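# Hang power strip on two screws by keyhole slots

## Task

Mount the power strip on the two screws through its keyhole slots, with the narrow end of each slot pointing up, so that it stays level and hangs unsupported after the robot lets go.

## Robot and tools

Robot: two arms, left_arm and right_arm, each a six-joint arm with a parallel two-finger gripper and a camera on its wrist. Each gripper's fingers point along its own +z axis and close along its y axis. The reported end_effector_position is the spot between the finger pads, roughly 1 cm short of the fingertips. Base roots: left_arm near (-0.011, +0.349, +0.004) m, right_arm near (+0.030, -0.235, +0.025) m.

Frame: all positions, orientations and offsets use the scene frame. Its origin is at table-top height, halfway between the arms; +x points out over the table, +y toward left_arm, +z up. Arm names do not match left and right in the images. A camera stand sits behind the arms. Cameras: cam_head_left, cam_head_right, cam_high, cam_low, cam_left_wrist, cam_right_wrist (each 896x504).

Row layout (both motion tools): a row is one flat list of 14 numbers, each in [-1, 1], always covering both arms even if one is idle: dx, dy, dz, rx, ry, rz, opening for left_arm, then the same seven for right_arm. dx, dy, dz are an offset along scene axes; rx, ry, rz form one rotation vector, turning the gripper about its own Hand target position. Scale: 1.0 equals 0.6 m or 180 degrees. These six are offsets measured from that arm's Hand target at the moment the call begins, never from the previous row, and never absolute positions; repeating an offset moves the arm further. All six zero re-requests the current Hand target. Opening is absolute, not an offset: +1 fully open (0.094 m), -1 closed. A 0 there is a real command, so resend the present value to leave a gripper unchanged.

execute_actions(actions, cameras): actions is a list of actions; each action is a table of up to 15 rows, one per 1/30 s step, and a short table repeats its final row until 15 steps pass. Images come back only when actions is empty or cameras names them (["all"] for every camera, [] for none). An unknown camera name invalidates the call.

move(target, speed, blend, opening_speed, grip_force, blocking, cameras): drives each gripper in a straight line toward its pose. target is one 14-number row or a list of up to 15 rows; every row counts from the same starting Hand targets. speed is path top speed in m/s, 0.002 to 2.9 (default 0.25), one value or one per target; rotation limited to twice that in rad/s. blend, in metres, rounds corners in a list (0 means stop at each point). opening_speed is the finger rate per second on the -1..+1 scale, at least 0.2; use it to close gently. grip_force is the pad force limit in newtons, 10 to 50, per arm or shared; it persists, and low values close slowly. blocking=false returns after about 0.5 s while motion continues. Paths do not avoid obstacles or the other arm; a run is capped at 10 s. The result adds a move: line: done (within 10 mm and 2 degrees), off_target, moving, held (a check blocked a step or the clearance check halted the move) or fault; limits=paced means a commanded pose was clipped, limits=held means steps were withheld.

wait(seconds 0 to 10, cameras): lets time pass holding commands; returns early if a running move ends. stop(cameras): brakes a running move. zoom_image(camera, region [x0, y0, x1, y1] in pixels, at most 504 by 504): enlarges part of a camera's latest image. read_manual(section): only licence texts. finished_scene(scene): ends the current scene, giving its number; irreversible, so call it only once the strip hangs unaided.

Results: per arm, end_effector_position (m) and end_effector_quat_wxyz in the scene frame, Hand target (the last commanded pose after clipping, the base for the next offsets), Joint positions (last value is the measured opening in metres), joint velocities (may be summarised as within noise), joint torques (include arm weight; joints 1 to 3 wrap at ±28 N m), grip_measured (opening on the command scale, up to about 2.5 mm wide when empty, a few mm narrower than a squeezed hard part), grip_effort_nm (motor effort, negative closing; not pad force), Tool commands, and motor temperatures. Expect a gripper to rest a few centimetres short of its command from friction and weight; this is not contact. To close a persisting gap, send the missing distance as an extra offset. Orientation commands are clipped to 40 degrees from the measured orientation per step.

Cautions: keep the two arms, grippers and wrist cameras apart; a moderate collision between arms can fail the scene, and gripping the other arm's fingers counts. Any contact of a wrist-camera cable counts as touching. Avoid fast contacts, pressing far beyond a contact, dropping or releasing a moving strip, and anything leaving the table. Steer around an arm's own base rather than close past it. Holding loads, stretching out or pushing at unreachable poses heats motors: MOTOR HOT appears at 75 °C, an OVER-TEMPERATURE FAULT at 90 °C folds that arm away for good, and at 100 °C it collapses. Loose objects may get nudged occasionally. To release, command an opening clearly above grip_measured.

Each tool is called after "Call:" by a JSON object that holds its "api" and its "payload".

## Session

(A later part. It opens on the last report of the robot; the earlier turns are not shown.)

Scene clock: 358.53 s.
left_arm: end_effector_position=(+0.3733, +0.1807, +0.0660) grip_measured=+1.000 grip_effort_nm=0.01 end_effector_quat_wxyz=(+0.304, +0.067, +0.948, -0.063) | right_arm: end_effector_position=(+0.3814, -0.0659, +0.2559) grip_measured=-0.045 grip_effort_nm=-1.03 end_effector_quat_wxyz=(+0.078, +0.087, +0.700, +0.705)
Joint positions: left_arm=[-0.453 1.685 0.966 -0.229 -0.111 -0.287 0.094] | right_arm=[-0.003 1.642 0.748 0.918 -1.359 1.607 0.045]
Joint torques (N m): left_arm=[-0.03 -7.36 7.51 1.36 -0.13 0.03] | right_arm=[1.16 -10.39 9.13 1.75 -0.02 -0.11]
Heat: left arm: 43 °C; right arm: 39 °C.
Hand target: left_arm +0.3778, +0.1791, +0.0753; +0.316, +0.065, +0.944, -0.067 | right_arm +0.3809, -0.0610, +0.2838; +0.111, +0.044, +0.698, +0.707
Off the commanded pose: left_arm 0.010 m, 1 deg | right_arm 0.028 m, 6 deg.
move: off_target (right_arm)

Call:
{"api": "move", "payload": {"target": [0,0,0,0,0,0,1, 0,0,0.0033,-0.0059,-0.0094,0,-0.2], "speed": 0.05}}

Scene clock: 361.17 s.
left_arm: end_effector_position=(+0.3733, +0.1807, +0.0660) grip_measured=+1.000 grip_effort_nm=0.00 end_effector_quat_wxyz=(+0.304, +0.067, +0.948, -0.063) | right_arm: end_effector_position=(+0.3812, -0.0659, +0.2560) grip_measured=-0.045 grip_effort_nm=-1.03 end_effector_quat_wxyz=(+0.086, +0.080, +0.705, +0.699)
Joint positions: left_arm=[-0.453 1.685 0.966 -0.229 -0.111 -0.287 0.094] | right_arm=[-0.003 1.624 0.761 0.829 -1.359 1.527 0.045]
Joint torques (N m): left_arm=[-0.02 -7.36 7.49 1.36 -0.13 0.04] | right_arm=[1.24 -10.43 9.66 1.73 -0.09 -0.09]
Heat: left arm: 43 °C; right arm: 39 °C.
Hand target: left_arm +0.3778, +0.1791, +0.0753; +0.316, +0.065, +0.944, -0.067 | right_arm +0.3808, -0.0610, +0.2858; +0.121, +0.032, +0.702, +0.701
Off the commanded pose: left_arm 0.010 m, 1 deg | right_arm 0.030 m, 7 deg.
move: off_target (right_arm)

Call:
{"api": "move", "payload": {"target": [0,0,0,0,0,0,1, 0.0044,0.0071,0.0017,-0.001,-0.0016,0,-0.2], "speed": 0.05}}

Scene clock: 362.97 s.
left_arm: end_effector_position=(+0.3733, +0.1807, +0.0660) grip_measured=+1.000 grip_effort_nm=0.00 end_effector_quat_wxyz=(+0.304, +0.067, +0.948, -0.063) | right_arm: end_effector_position=(+0.3815, -0.0657, +0.2559) grip_measured=-0.045 grip_effort_nm=-1.03 end_effector_quat_wxyz=(+0.085, +0.077, +0.707, +0.698)
Joint positions: left_arm=[-0.453 1.685 0.966 -0.229 -0.111 -0.287 0.094] | right_arm=[-0.003 1.624 0.769 0.804 -1.364 1.508 0.045]
Joint torques (N m): left_arm=[-0.02 -7.36 7.5 1.36 -0.13 0.04] | right_arm=[2.3 -10.28 10.26 1.69 0.06 -0.08]
Heat: left arm: 43 °C; right arm: 39 °C.
Hand target: left_arm +0.3778, +0.1791, +0.0753; +0.316, +0.065, +0.944, -0.067 | right_arm +0.3835, -0.0568, +0.2868; +0.123, +0.030, +0.703, +0.700
Off the commanded pose: left_arm 0.010 m, 1 deg | right_arm 0.032 m, 7 deg.
move: off_target (right_arm)

Call:
{"api": "move", "payload": {"target": [0,0,0,0,0,0,1, -0.0097,-0.0156,0.005,0,0,0,-0.2], "speed": 0.05}}

Scene clock: 364.33 s.
left_arm: end_effector_position=(+0.3733, +0.1807, +0.0660) grip_measured=+1.000 grip_effort_nm=0.00 end_effector_quat_wxyz=(+0.304, +0.067, +0.948, -0.063) | right_arm: end_effector_position=(+0.3801, -0.0673, +0.2604) grip_measured=-0.045 grip_effort_nm=-1.03 end_effector_quat_wxyz=(+0.089, +0.078, +0.707, +0.697)
Joint positions: left_arm=[-0.453 1.685 0.966 -0.229 -0.111 -0.287 0.094] | right_arm=[-0.007 1.603 0.769 0.78 -1.361 1.501 0.045]
Joint torques (N m): left_arm=[-0.03 -7.36 7.51 1.36 -0.13 0.04] | right_arm=[0.27 -10.61 9.28 1.72 -0.21 -0.17]
Heat: left arm: 43 °C; right arm: 39 °C.
Hand target: left_arm +0.3778, +0.1791, +0.0753; +0.316, +0.065, +0.944, -0.067 | right_arm +0.3777, -0.0662, +0.2898; +0.123, +0.030, +0.703, +0.700
Off the commanded pose: left_arm 0.010 m, 1 deg | right_arm 0.030 m, 7 deg.
move: off_target (right_arm)

Call:
{"api": "move", "payload": {"target": [0,0,0,0,0,0,1, 0.0023,0.0023,-0.0482,0.011,0.0178,-0.0002,-0.2], "speed": 0.06}}

Scene clock: 367.30 s.
left_arm: end_effector_position=(+0.3733, +0.1807, +0.0660) grip_measured=+1.000 grip_effort_nm=0.00 end_effector_quat_wxyz=(+0.304, +0.067, +0.948, -0.063) | right_arm: end_effector_position=(+0.3820, -0.0674, +0.2569) grip_measured=-0.045 grip_effort_nm=-1.03 end_effector_quat_wxyz=(+0.090, +0.076, +0.698, +0.706)
Joint positions: left_arm=[-0.453 1.685 0.966 -0.229 -0.111 -0.287 0.094] | right_arm=[-0.007 1.654 0.745 0.973 -1.363 1.614 0.045]
Joint torques (N m): left_arm=[-0.02 -7.38 7.5 1.36 -0.13 0.03] | right_arm=[0.54 -6.65 5.22 2.04 -0.08 -0.05]
Heat: left arm: 43 °C; right arm: 39 °C.
Hand target: left_arm +0.3778, +0.1791, +0.0753; +0.316, +0.065, +0.944, -0.067 | right_arm +0.3791, -0.0648, +0.2609; +0.103, +0.052, +0.694, +0.710
Off the commanded pose: left_arm 0.010 m, 1 deg | right_arm 0.006 m, 3 deg.
move: off_target (right_arm)

Call:
{"api": "move", "payload": {"target": [0,0,0,0,0,0,1, -0.001,0.0047,0.0,0,0,0,-0.2], "speed": 0.05}}

Scene clock: 375.70 s.
left_arm: end_effector_position=(+0.3733, +0.1807, +0.0660) grip_measured=+1.000 grip_effort_nm=0.00 end_effector_quat_wxyz=(+0.304, +0.067, +0.948, -0.063) | right_arm: end_effector_position=(+0.3811, -0.0667, +0.2563) grip_measured=-0.045 grip_effort_nm=-1.03 end_effector_quat_wxyz=(+0.090, +0.076, +0.698, +0.706)
Joint positions: left_arm=[-0.453 1.685 0.966 -0.229 -0.111 -0.287 0.094] | right_arm=[-0.005 1.654 0.738 0.984 -1.36 1.62 0.045]
Joint torques (N m): left_arm=[-0.03 -7.36 7.51 1.36 -0.13 0.03] | right_arm=[1.21 -6.8 5.44 2.05 0.01 0.01]
Heat: left arm: 43 °C; right arm: 38 °C.
Hand target: left_arm +0.3778, +0.1791, +0.0753; +0.316, +0.065, +0.944, -0.067 | right_arm +0.3785, -0.0620, +0.2608; +0.103, +0.052, +0.694, +0.710
Off the commanded pose: left_arm 0.010 m, 1 deg | right_arm 0.007 m, 3 deg.
move: off_target (right_arm)

Call:
{"api": "move", "payload": {"target": [[0,0,0,0,0,0,1, -0.0033,-0.0053,0.0483,0,0,0,-0.2],[0,0,0,0,0,0,1, 0,-0.0003,0.0027,0,0,0,-0.2]], "speed": 0.06}}

Scene clock: 381.67 s.
left_arm: end_effector_position=(+0.3733, +0.1807, +0.0660) grip_measured=+1.000 grip_effort_nm=0.00 end_effector_quat_wxyz=(+0.304, +0.067, +0.948, -0.063) | right_arm: end_effector_position=(+0.3807, -0.0667, +0.2570) grip_measured=-0.045 grip_effort_nm=-1.03 end_effector_quat_wxyz=(+0.087, +0.080, +0.698, +0.706)
Joint positions: left_arm=[-0.453 1.685 0.966 -0.229 -0.111 -0.287 0.094] | right_arm=[-0.005 1.648 0.738 0.972 -1.359 1.624 0.045]
Joint torques (N m): left_arm=[-0.03 -7.38 7.5 1.36 -0.13 0.04] | right_arm=[1.11 -6.68 5.63 2.05 -0.05 -0.06]
Heat: left arm: 43 °C; right arm: 38 °C.
Hand target: left_arm +0.3778, +0.1791, +0.0753; +0.316, +0.065, +0.944, -0.067 | right_arm +0.3785, -0.0622, +0.2625; +0.103, +0.052, +0.694, +0.710
Off the commanded pose: left_arm 0.010 m, 1 deg | right_arm 0.007 m, 4 deg.
move: off_target (right_arm)

Call:
{"api": "move", "payload": {"target": [0,0,0,0,0,0,1, 0.0058,0.0082,0.004,0,0,0,-0.2], "speed": 0.04}}

Scene clock: 383.30 s.
left_arm: end_effector_position=(+0.3733, +0.1807, +0.0660) grip_measured=+1.000 grip_effort_nm=0.00 end_effector_quat_wxyz=(+0.304, +0.067, +0.948, -0.063) | right_arm: end_effector_position=(+0.3828, -0.0638, +0.2562) grip_measured=-0.045 grip_effort_nm=-1.03 end_effector_quat_wxyz=(+0.091, +0.082, +0.697, +0.707)
Joint positions: left_arm=[-0.453 1.685 0.966 -0.229 -0.111 -0.287 0.094] | right_arm=[0.006 1.653 0.738 0.98 -1.34 1.624 0.045]
Joint torques (N m): left_arm=[-0.03 -7.38 7.5 1.36 -0.13 0.04] | right_arm=[1.62 -6.53 7.17 2.05 -0.08 -0.02]
Heat: left arm: 43 °C; right arm: 38 °C.
Hand target: left_arm +0.3778, +0.1791, +0.0753; +0.316, +0.065, +0.944, -0.067 | right_arm +0.3819, -0.0573, +0.2649; +0.103, +0.052, +0.694, +0.710
Off the commanded pose: left_arm 0.010 m, 1 deg | right_arm 0.011 m, 4 deg.
move: off_target (right_arm)

Call:
{"api": "move", "payload": {"target": [0,0,0,0,0,0,1, 0.0044,0.007,0.0015,0,0,0,-0.2], "speed": 0.04, "cameras": ["cam_right_wrist","cam_head_right","cam_high","cam_head_left"]}}

Call:
{"api": "zoom_image", "payload": {"camera": "cam_head_left", "region": [365, 215, 455, 345]}}

Call:
{"api": "zoom_image", "payload": {"camera": "cam_high", "region": [320, 125, 500, 235]}}

Scene clock: 385.03 s.
left_arm: end_effector_position=(+0.3733, +0.1807, +0.0660) grip_measured=+1.000 grip_effort_nm=0.00 end_effector_quat_wxyz=(+0.304, +0.067, +0.948, -0.063) | right_arm: end_effector_position=(+0.3830, -0.0609, +0.2550) grip_measured=-0.045 grip_effort_nm=-1.03 end_effector_quat_wxyz=(+0.089, +0.083, +0.697, +0.707)
Joint positions: left_arm=[-0.453 1.685 0.966 -0.229 -0.111 -0.287 0.094] | right_arm=[0.015 1.658 0.738 0.981 -1.332 1.624 0.045]
Joint torques (N m): left_arm=[-0.02 -7.38 7.49 1.36 -0.13 0.04] | right_arm=[1.85 -6.16 8.24 1.95 -0.02 0.03]
Heat: left arm: 43 °C; right arm: 39 °C.
Hand target: left_arm +0.3778, +0.1791, +0.0753; +0.316, +0.065, +0.944, -0.067 | right_arm +0.3846, -0.0530, +0.2658; +0.103, +0.052, +0.694, +0.710
Off the commanded pose: left_arm 0.010 m, 1 deg | right_arm 0.013 m, 4 deg.
move: off_target (right_arm)
camera_calibration:
cam_right_wrist: T_world_to_cam=[[0.0314611, 0.0320305, -0.998992, 0.249586], [-0.9829, -0.180436, -0.0367397, 0.410974], [-0.181431, 0.983065, 0.0258061, 0.212719], [0, 0, 0, 1]] pos_world=[0.434688, -0.142957, 0.258944]
Images, in order (width x height): cam_head_left 896x504, cam_head_right 896x504, cam_high 896x504, cam_right_wrist 896x504.

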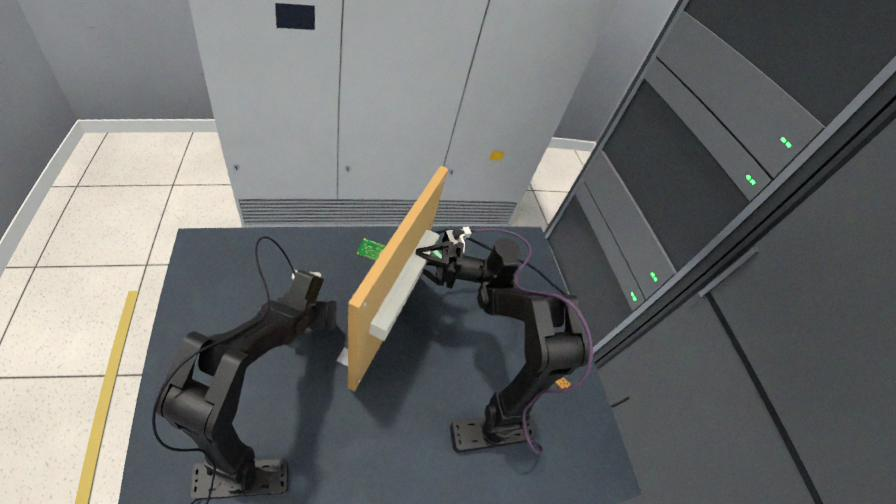

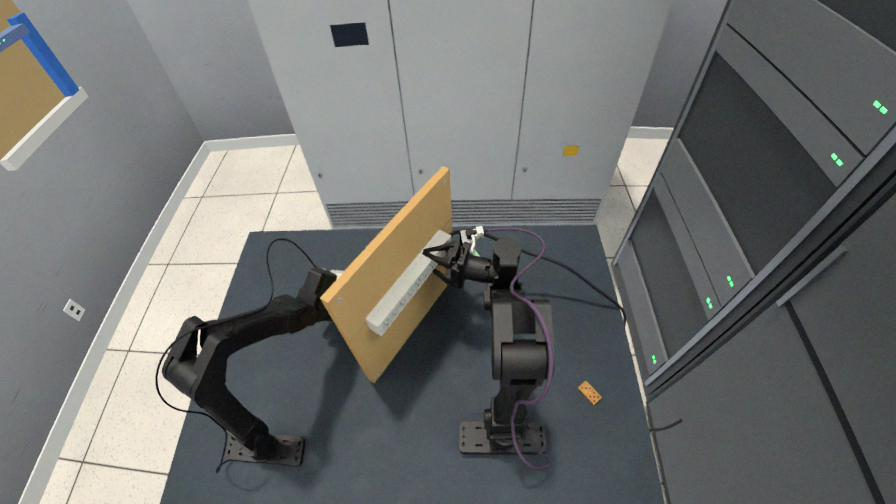

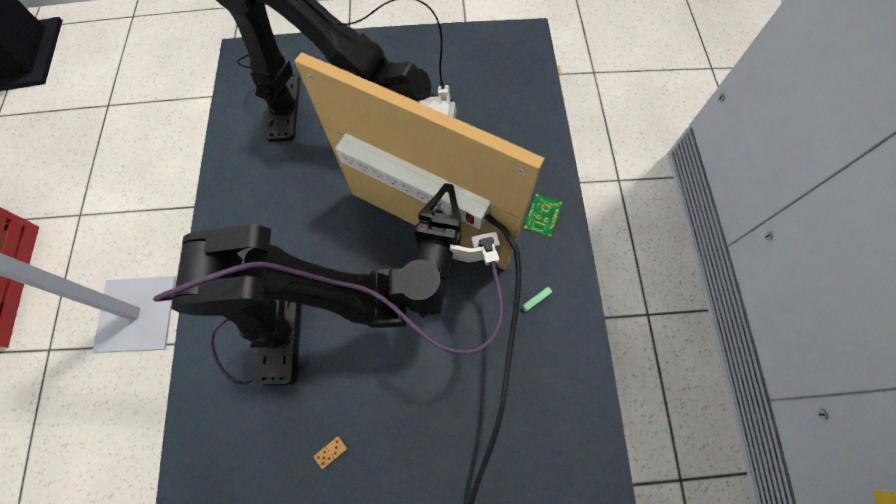

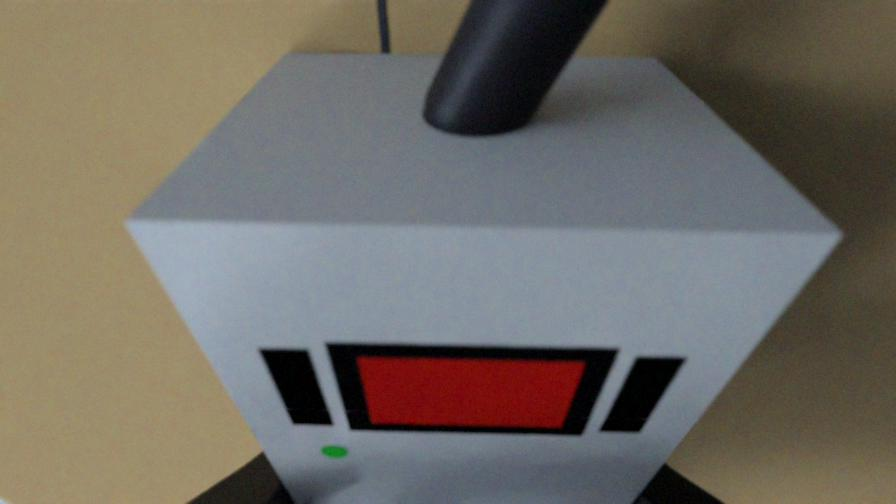

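Scaled by 3.877 from the camera's 896x504 image, which has a finer 1280x720 frame.

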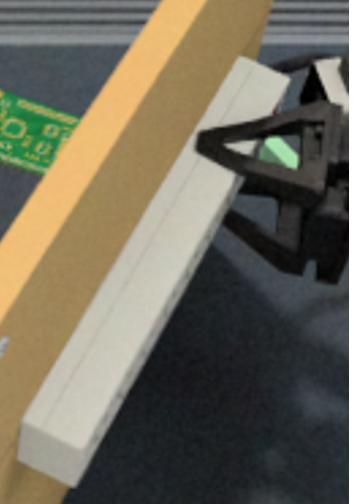

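Scaled by 2.800 from the camera's 896x504 image, which has a finer 1280x720 frame.

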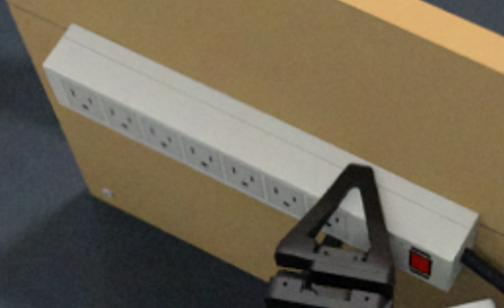

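Call:
{"api": "move", "payload": {"target": [0,0,0,0,0,0,1, -0.0018,-0.0028,-0.02,0,0,0,-0.2], "speed": 0.03}}

Scene clock: 387.77 s.
left_arm: end_effector_position=(+0.3733, +0.1807, +0.0660) grip_measured=+1.000 grip_effort_nm=0.00 end_effector_quat_wxyz=(+0.304, +0.067, +0.948, -0.063) | right_arm: end_effector_position=(+0.3833, -0.0610, +0.2544) grip_measured=-0.045 grip_effort_nm=-1.03 end_effector_quat_wxyz=(+0.089, +0.077, +0.695, +0.709)
Joint positions: left_arm=[-0.453 1.685 0.966 -0.229 -0.111 -0.287 0.094] | right_arm=[0.013 1.676 0.738 1.032 -1.342 1.647 0.045]
Joint torques (N m): left_arm=[-0.03 -7.36 7.49 1.36 -0.13 0.03] | right_arm=[1.59 -5.52 5.85 1.87 0.05 -0.27]
Heat: left arm: 43 °C; right arm: 39 °C.
Hand target: left_arm +0.3778, +0.1791, +0.0753; +0.316, +0.065, +0.944, -0.067 | right_arm +0.3835, -0.0547, +0.2537; +0.103, +0.052, +0.694, +0.710
Off the commanded pose: left_arm 0.010 m, 1 deg | right_arm 0.006 m, 3 deg.
move: off_target (right_arm)

Call:
{"api": "move", "payload": {"target": [0,0,0,0,0,0,1, 0,0,-0.0133,0,0,0,-0.2], "speed": 0.03}}

Scene clock: 389.33 s.
left_arm: end_effector_position=(+0.3733, +0.1807, +0.0660) grip_measured=+1.000 grip_effort_nm=0.00 end_effector_quat_wxyz=(+0.304, +0.067, +0.948, -0.063) | right_arm: end_effector_position=(+0.3833, -0.0612, +0.2541) grip_measured=-0.045 grip_effort_nm=-1.03 end_effector_quat_wxyz=(+0.088, +0.071, +0.693, +0.712)
Joint positions: left_arm=[-0.453 1.685 0.966 -0.229 -0.111 -0.287 0.094] | right_arm=[0.012 1.695 0.738 1.088 -1.351 1.678 0.045]
Joint torques (N m): left_arm=[-0.03 -7.38 7.5 1.36 -0.13 0.03] | right_arm=[1.7 -4.75 4.67 1.79 0.17 -0.53]
Heat: left arm: 43 °C; right arm: 39 °C.
Hand target: left_arm +0.3778, +0.1791, +0.0753; +0.316, +0.065, +0.944, -0.067 | right_arm +0.3835, -0.0547, +0.2458; +0.103, +0.052, +0.694, +0.710
Off the commanded pose: left_arm 0.010 m, 1 deg | right_arm 0.011 m, 3 deg.
move: off_target (right_arm)

Call:
{"api": "wait", "payload": {"seconds": 0.05, "cameras": ["cam_head_right","cam_high","cam_head_left"]}}

Call:
{"api": "zoom_image", "payload": {"camera": "cam_head_left", "region": [360, 305, 400, 345]}}

Call:
{"api": "zoom_image", "payload": {"camera": "cam_head_left", "region": [410, 215, 450, 255]}}

Call:
{"api": "zoom_image", "payload": {"camera": "cam_head_right", "region": [360, 295, 400, 335]}}

Call:
{"api": "zoom_image", "payload": {"camera": "cam_head_right", "region": [415, 220, 455, 260]}}

Call:
{"api": "zoom_image", "payload": {"camera": "cam_high", "region": [330, 125, 370, 165]}}

Call:
{"api": "zoom_image", "payload": {"camera": "cam_high", "region": [455, 180, 495, 220]}}

Scene clock: 391.30 s.
left_arm: end_effector_position=(+0.3733, +0.1807, +0.0660) grip_measured=+1.000 grip_effort_nm=0.00 end_effector_quat_wxyz=(+0.304, +0.067, +0.948, -0.063) | right_arm: end_effector_position=(+0.3833, -0.0612, +0.2541) grip_measured=-0.045 grip_effort_nm=-1.03 end_effector_quat_wxyz=(+0.088, +0.071, +0.693, +0.712)
Joint positions: left_arm=[-0.453 1.685 0.966 -0.229 -0.111 -0.287 0.094] | right_arm=[0.012 1.695 0.738 1.088 -1.351 1.678 0.045]
Joint torques (N m): left_arm=[-0.03 -7.36 7.5 1.36 -0.13 0.03] | right_arm=[1.68 -4.93 4.64 1.8 0.13 -0.51]
Heat: left arm: 43 °C; right arm: 38 °C.
Hand target: left_arm +0.3778, +0.1791, +0.0753; +0.316, +0.065, +0.944, -0.067 | right_arm +0.3835, -0.0547, +0.2458; +0.103, +0.052, +0.694, +0.710
Tool commands: left_gripper/opening=+1.0 right_gripper/opening=-0.2
Off the commanded pose: left_arm 0.010 m, 1 deg | right_arm 0.011 m, 3 deg.
wait: 0.07 s; at rest from the start
Images, in order (width x height): cam_head_left 896x504, cam_head_right 896x504, cam_high 896x504.

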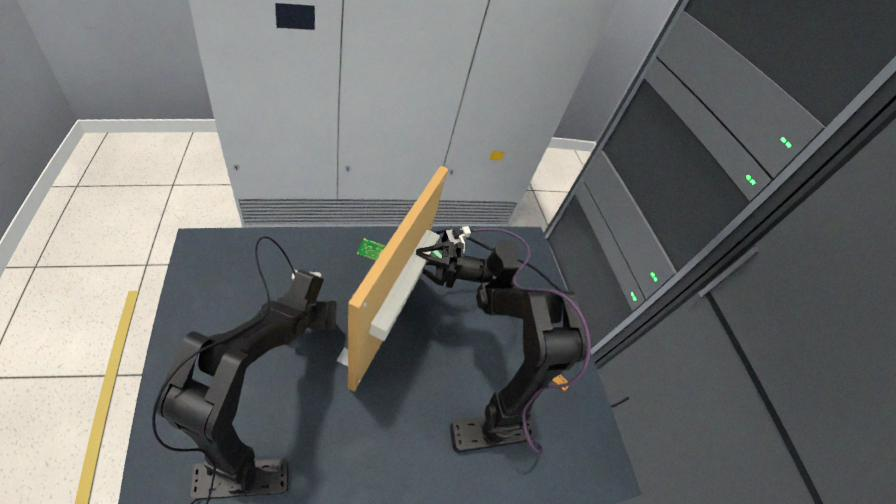

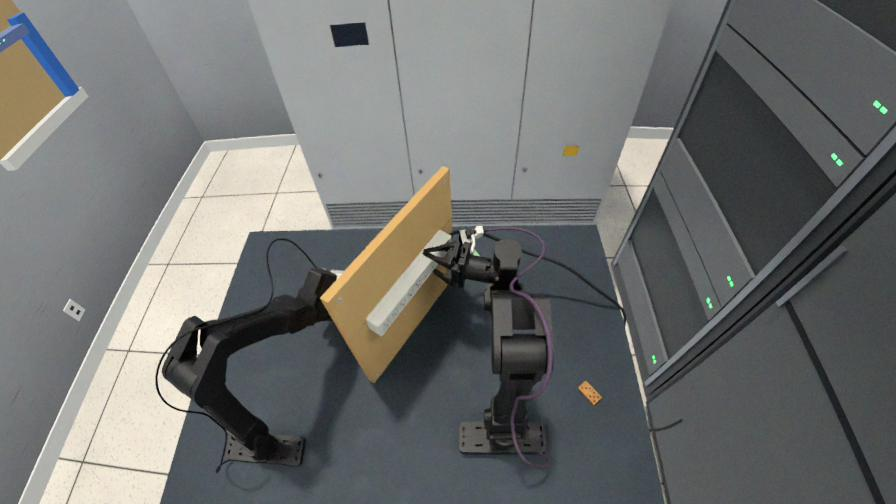

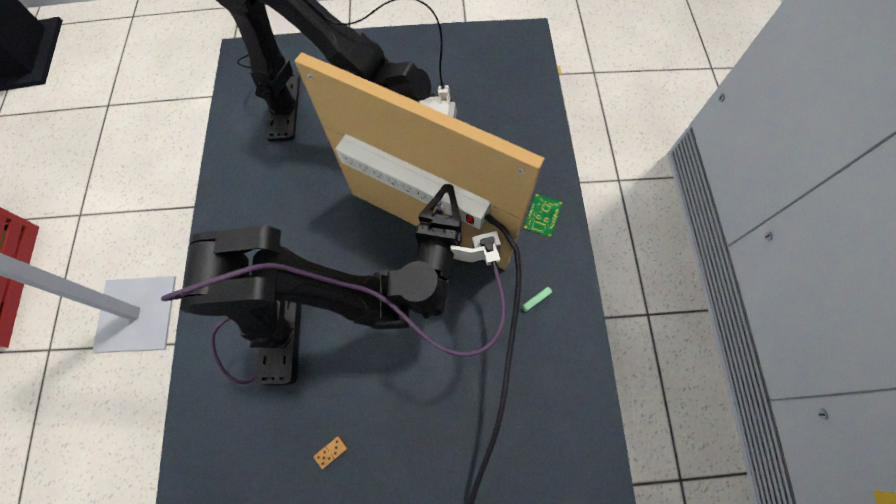

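Scaled by 12.600 from the camera's 896x504 image, which has a finer 1280x720 frame.

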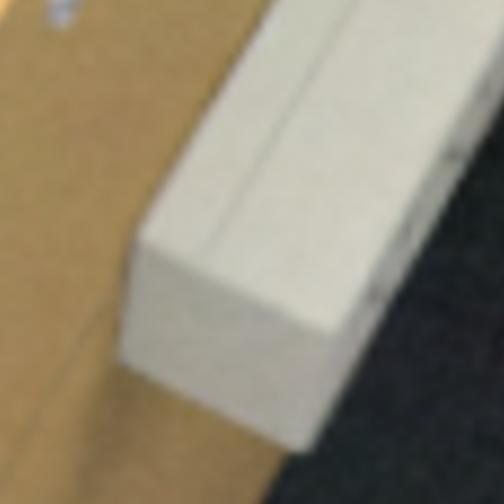

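Scaled by 12.600 from the camera's 896x504 image, which has a finer 1280x720 frame.

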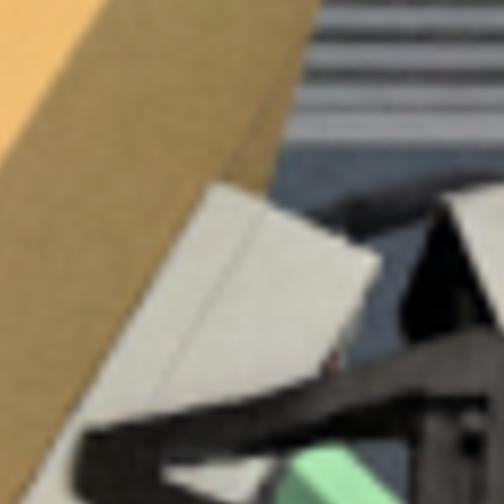

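Scaled by 12.600 from the camera's 896x504 image, which has a finer 1280x720 frame.

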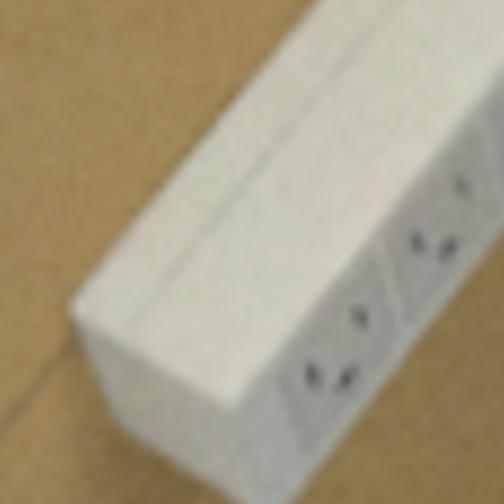

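Scaled by 12.600 from the camera's 896x504 image, which has a finer 1280x720 frame.

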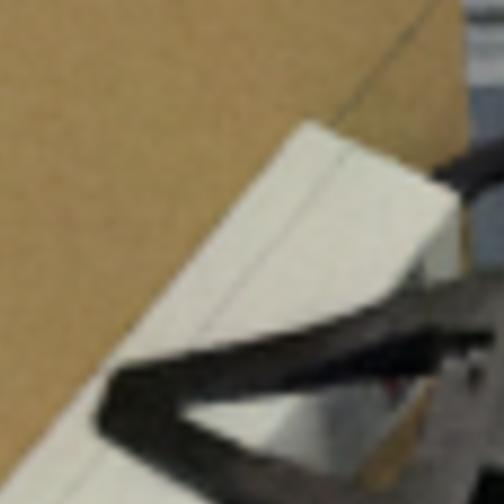

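Scaled by 12.600 from the camera's 896x504 image, which has a finer 1280x720 frame.

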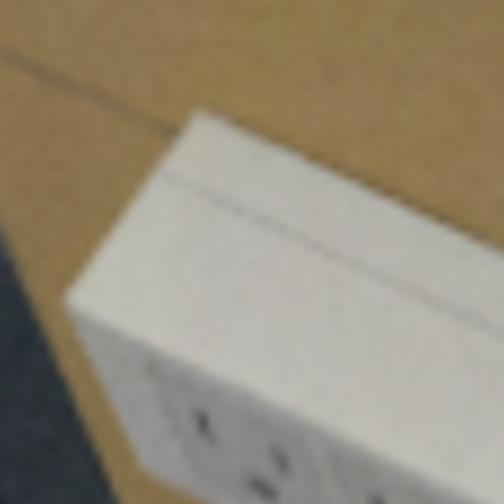

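Scaled by 12.600 from the camera's 896x504 image, which has a finer 1280x720 frame.

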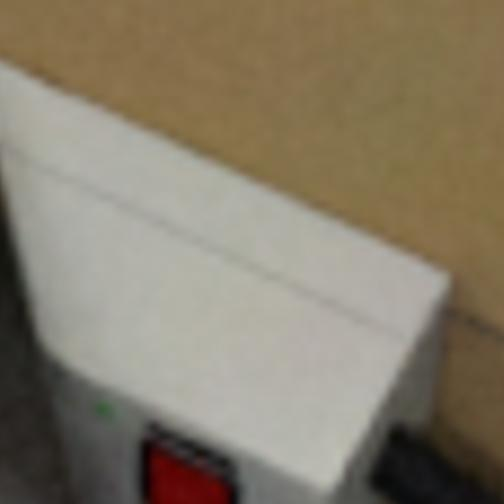

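Call:
{"api": "move", "payload": {"target": [0,0,0,0,0,0,1, 0.0018,0.0028,0.0067,-0.0029,-0.0047,-0.0194,-0.2], "speed": 0.04}}

Scene clock: 397.23 s.
left_arm: end_effector_position=(+0.3733, +0.1807, +0.0660) grip_measured=+1.000 grip_effort_nm=0.00 end_effector_quat_wxyz=(+0.304, +0.067, +0.948, -0.063) | right_arm: end_effector_position=(+0.3845, -0.0615, +0.2426) grip_measured=-0.045 grip_effort_nm=-1.03 end_effector_quat_wxyz=(+0.097, +0.087, +0.695, +0.707)
Joint positions: left_arm=[-0.453 1.685 0.966 -0.229 -0.111 -0.287 0.094] | right_arm=[0.015 1.695 0.708 1.063 -1.315 1.632 0.045]
Joint torques (N m): left_arm=[-0.03 -7.36 7.5 1.36 -0.13 0.04] | right_arm=[2.7 -9.13 4.62 1.6 0.51 -0.4]
Heat: left arm: 43 °C; right arm: 38 °C.
Hand target: left_arm +0.3778, +0.1791, +0.0753; +0.316, +0.065, +0.944, -0.067 | right_arm +0.3846, -0.0530, +0.2499; +0.130, +0.068, +0.695, +0.704
Off the commanded pose: left_arm 0.010 m, 1 deg | right_arm 0.011 m, 4 deg.
move: off_target (right_arm)

Call:
{"api": "wait", "payload": {"seconds": 0.05, "cameras": ["cam_head_right","cam_high","cam_head_left"]}}

Call:
{"api": "zoom_image", "payload": {"camera": "cam_head_left", "region": [360, 305, 400, 345]}}

Call:
{"api": "zoom_image", "payload": {"camera": "cam_head_left", "region": [410, 215, 450, 255]}}

Call:
{"api": "zoom_image", "payload": {"camera": "cam_head_right", "region": [360, 220, 460, 340]}}

Call:
{"api": "zoom_image", "payload": {"camera": "cam_high", "region": [320, 125, 500, 235]}}

Scene clock: 398.23 s.
left_arm: end_effector_position=(+0.3733, +0.1807, +0.0660) grip_measured=+1.000 grip_effort_nm=0.00 end_effector_quat_wxyz=(+0.304, +0.067, +0.948, -0.063) | right_arm: end_effector_position=(+0.3845, -0.0615, +0.2425) grip_measured=-0.045 grip_effort_nm=-1.03 end_effector_quat_wxyz=(+0.097, +0.087, +0.695, +0.707)
Joint positions: left_arm=[-0.453 1.685 0.966 -0.229 -0.111 -0.287 0.094] | right_arm=[0.015 1.695 0.708 1.062 -1.315 1.631 0.045]
Joint torques (N m): left_arm=[-0.03 -7.36 7.5 1.36 -0.13 0.04] | right_arm=[2.65 -9.07 4.57 1.63 0.5 -0.48]
Heat: left arm: 43 °C; right arm: 38 °C.
Hand target: left_arm +0.3778, +0.1791, +0.0753; +0.316, +0.065, +0.944, -0.067 | right_arm +0.3846, -0.0530, +0.2499; +0.130, +0.068, +0.695, +0.704
Tool commands: left_gripper/opening=+1.0 right_gripper/opening=-0.2
Off the commanded pose: left_arm 0.010 m, 1 deg | right_arm 0.011 m, 4 deg.
wait: 0.07 s; at rest from the start
Images, in order (width x height): cam_head_left 896x504, cam_head_right 896x504, cam_high 896x504.

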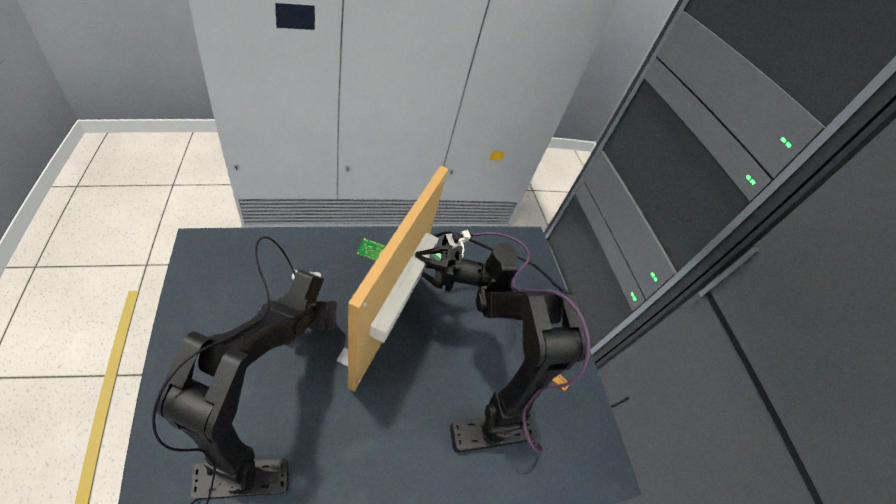

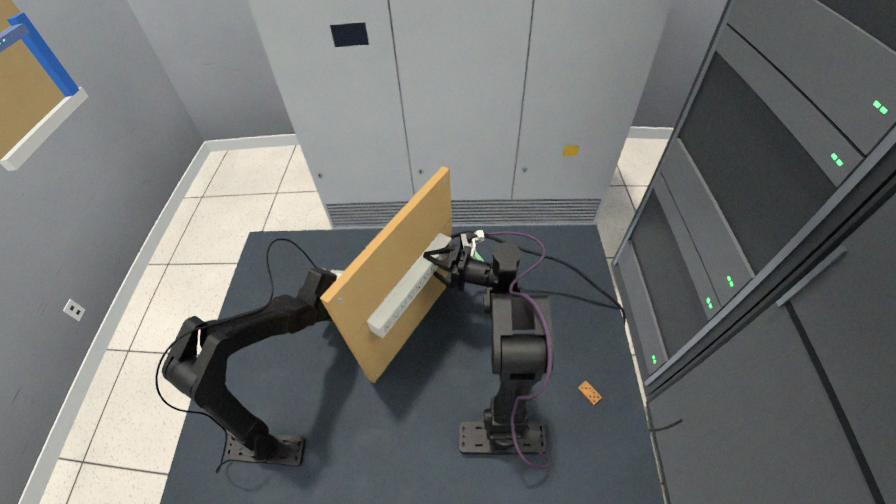

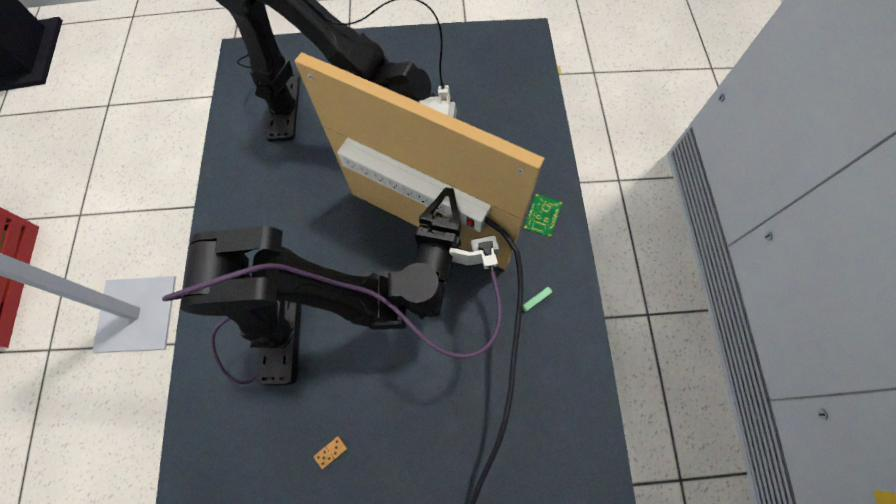

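Scaled by 12.600 from the camera's 896x504 image, which has a finer 1280x720 frame.

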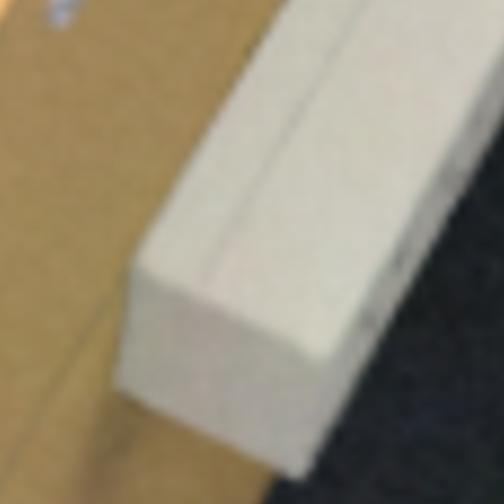

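Scaled by 12.600 from the camera's 896x504 image, which has a finer 1280x720 frame.

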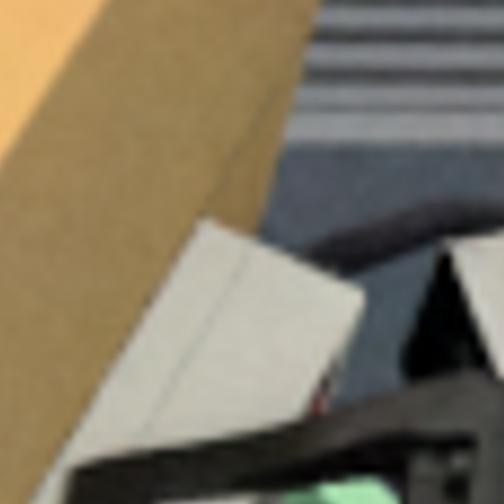

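Scaled by 4.200 from the camera's 896x504 image, which has a finer 1280x720 frame.

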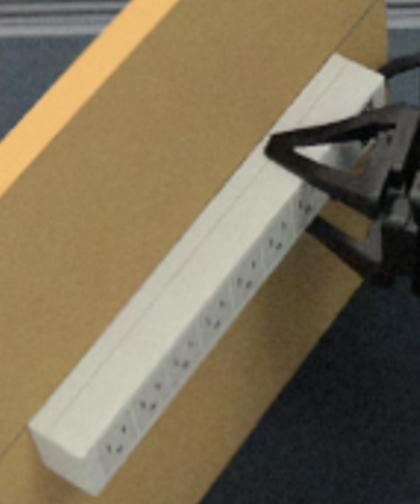

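Scaled by 2.800 from the camera's 896x504 image, which has a finer 1280x720 frame.

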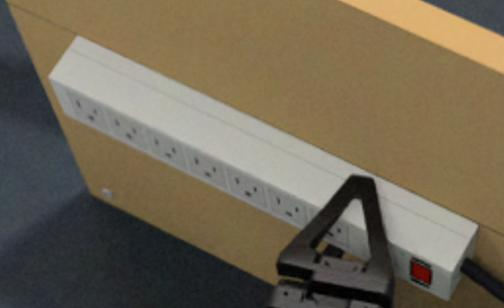

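Call:
{"api": "move", "payload": {"target": [0,0,0,0,0,0,1, -0.0035,-0.0085,-0.0167,0,0,0,-0.2], "speed": 0.03}}

Scene clock: 405.60 s.
left_arm: end_effector_position=(+0.3733, +0.1807, +0.0660) grip_measured=+1.000 grip_effort_nm=0.00 end_effector_quat_wxyz=(+0.304, +0.067, +0.948, -0.063) | right_arm: end_effector_position=(+0.3843, -0.0620, +0.2418) grip_measured=-0.045 grip_effort_nm=-1.03 end_effector_quat_wxyz=(+0.103, +0.088, +0.694, +0.707)
Joint positions: left_arm=[-0.453 1.685 0.966 -0.229 -0.111 -0.287 0.094] | right_arm=[0.015 1.695 0.697 1.082 -1.305 1.633 0.045]
Joint torques (N m): left_arm=[-0.03 -7.36 7.5 1.36 -0.13 0.04] | right_arm=[1.21 -7.25 3.66 1.8 0.23 -0.5]
Heat: left arm: 43 °C; right arm: 37 °C.
Hand target: left_arm +0.3778, +0.1791, +0.0753; +0.316, +0.065, +0.944, -0.067 | right_arm +0.3825, -0.0582, +0.2398; +0.130, +0.068, +0.695, +0.704
Off the commanded pose: left_arm 0.010 m, 1 deg | right_arm 0.005 m, 4 deg.
move: off_target (right_arm)

Call:
{"api": "move", "payload": {"target": [0,0,0,0,0,0,1, -0.0079,-0.0127,0,0,0,0,-0.2], "speed": 0.04}}

Scene clock: 407.07 s.
left_arm: end_effector_position=(+0.3733, +0.1807, +0.0660) grip_measured=+1.000 grip_effort_nm=0.00 end_effector_quat_wxyz=(+0.304, +0.067, +0.948, -0.063) | right_arm: end_effector_position=(+0.3843, -0.0640, +0.2416) grip_measured=-0.045 grip_effort_nm=-1.03 end_effector_quat_wxyz=(+0.108, +0.092, +0.691, +0.708)
Joint positions: left_arm=[-0.453 1.685 0.966 -0.229 -0.111 -0.287 0.094] | right_arm=[0.011 1.695 0.685 1.11 -1.296 1.647 0.045]
Joint torques (N m): left_arm=[-0.02 -7.36 7.49 1.36 -0.14 0.04] | right_arm=[-0.58 -8.05 2.99 1.76 -0.09 -0.54]
Heat: left arm: 43 °C; right arm: 37 °C.
Hand target: left_arm +0.3778, +0.1791, +0.0753; +0.316, +0.065, +0.944, -0.067 | right_arm +0.3777, -0.0657, +0.2399; +0.130, +0.068, +0.695, +0.704
Off the commanded pose: left_arm 0.010 m, 1 deg | right_arm 0.007 m, 4 deg.
move: off_target (right_arm)

Call:
{"api": "move", "payload": {"target": [[0,0,0,0,0,0,1, 0.011,0.0028,0.0062,0.0065,0.02,-0.0006,-0.2],[0,0,0,0,0,0,1, 0.011,0.0028,0.0062,0.0065,0.02,-0.0006,0.4]], "speed": 0.04, "opening_speed": 0.8, "cameras": ["cam_right_wrist","cam_head_right","cam_high","cam_head_left"]}}

Call:
{"api": "zoom_image", "payload": {"camera": "cam_high", "region": [320, 125, 500, 235]}}

Call:
{"api": "zoom_image", "payload": {"camera": "cam_head_left", "region": [355, 205, 455, 345]}}

Call:
{"api": "zoom_image", "payload": {"camera": "cam_head_right", "region": [350, 215, 470, 345]}}

Scene clock: 411.00 s.
left_arm: end_effector_position=(+0.3733, +0.1807, +0.0660) grip_measured=+1.000 grip_effort_nm=0.00 end_effector_quat_wxyz=(+0.304, +0.067, +0.948, -0.063) | right_arm: end_effector_position=(+0.3845, -0.0641, +0.2416) grip_measured=+0.398 grip_effort_nm=0.09 end_effector_quat_wxyz=(+0.106, +0.095, +0.691, +0.709)
Joint positions: left_arm=[-0.453 1.685 0.966 -0.229 -0.111 -0.287 0.094] | right_arm=[0.011 1.695 0.685 1.111 -1.295 1.655 0.066]
Joint torques (N m): left_arm=[-0.02 -7.36 7.5 1.36 -0.13 0.04] | right_arm=[-0.08 -7.42 5.46 1.48 0 -0.04]
Heat: left arm: 43 °C; right arm: 37 °C.
Hand target: left_arm +0.3778, +0.1791, +0.0753; +0.316, +0.065, +0.944, -0.067 | right_arm +0.3843, -0.0641, +0.2436; +0.108, +0.092, +0.691, +0.709
Off the commanded pose: left_arm 0.010 m, 1 deg | right_arm 0.002 m, 0 deg.
move: done
camera_calibration:
cam_right_wrist: T_world_to_cam=[[0.0413259, 0.0414188, -0.998287, 0.232862], [-0.989091, -0.139696, -0.0467411, 0.418784], [-0.141393, 0.989328, 0.0351938, 0.199273], [0, 0, 0, 1]] pos_world=[0.432767, -0.148289, 0.245024]
Images, in order (width x height): cam_head_left 896x504, cam_head_right 896x504, cam_high 896x504, cam_right_wrist 896x504.

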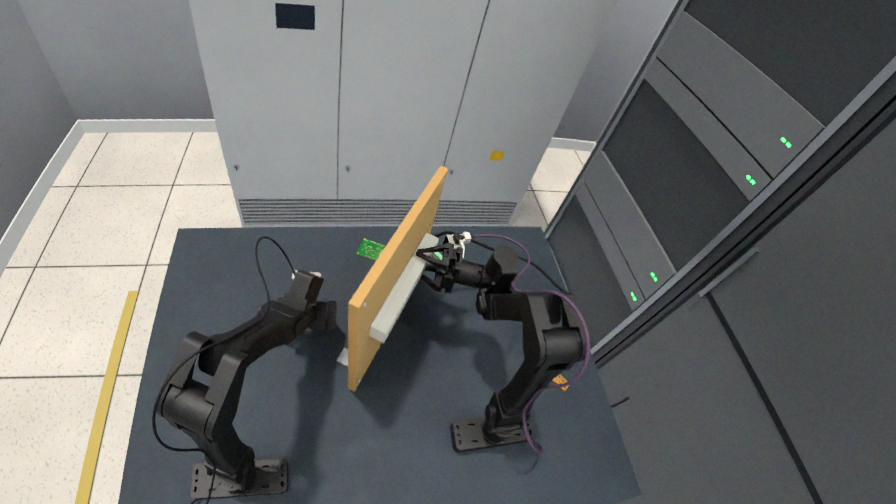

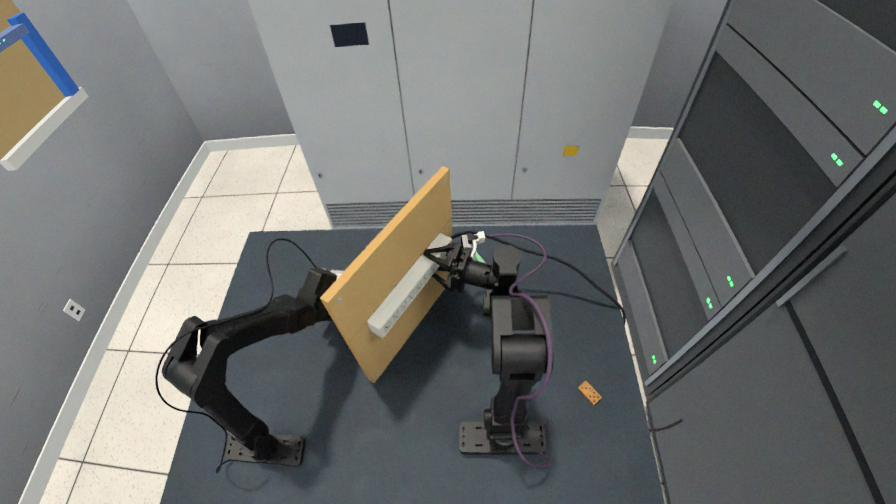

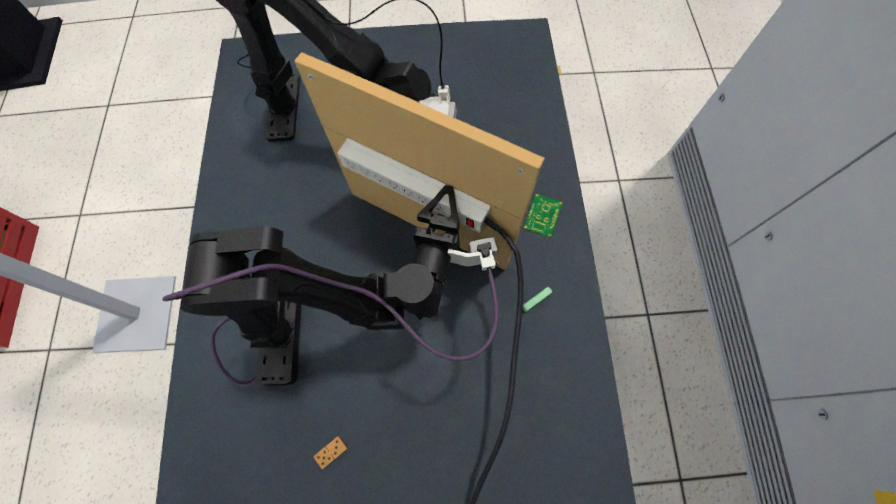

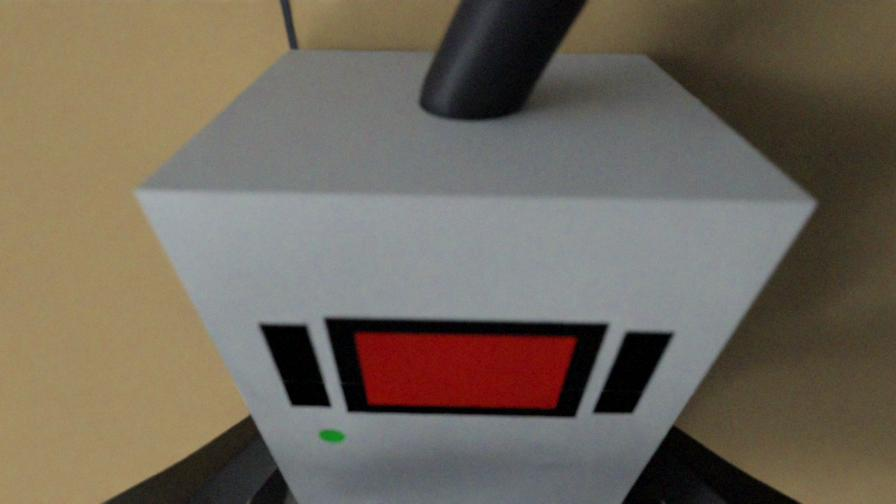

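Scaled by 2.800 from the camera's 896x504 image, which has a finer 1280x720 frame.

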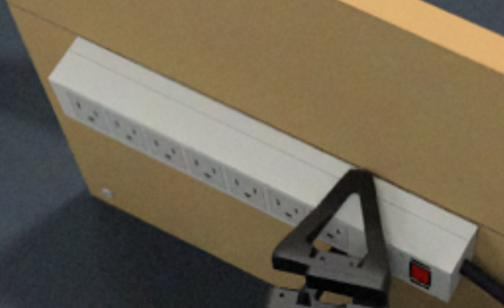

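Scaled by 3.600 from the camera's 896x504 image, which has a finer 1280x720 frame.

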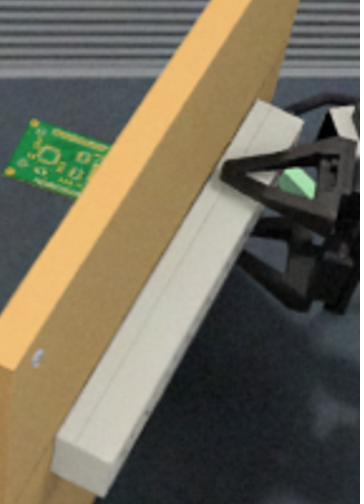

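Scaled by 3.877 from the camera's 896x504 image, which has a finer 1280x720 frame.

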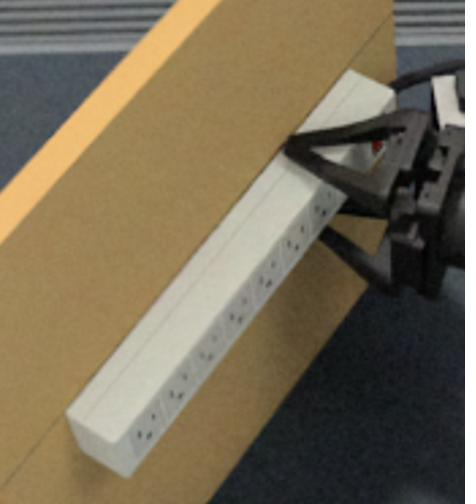

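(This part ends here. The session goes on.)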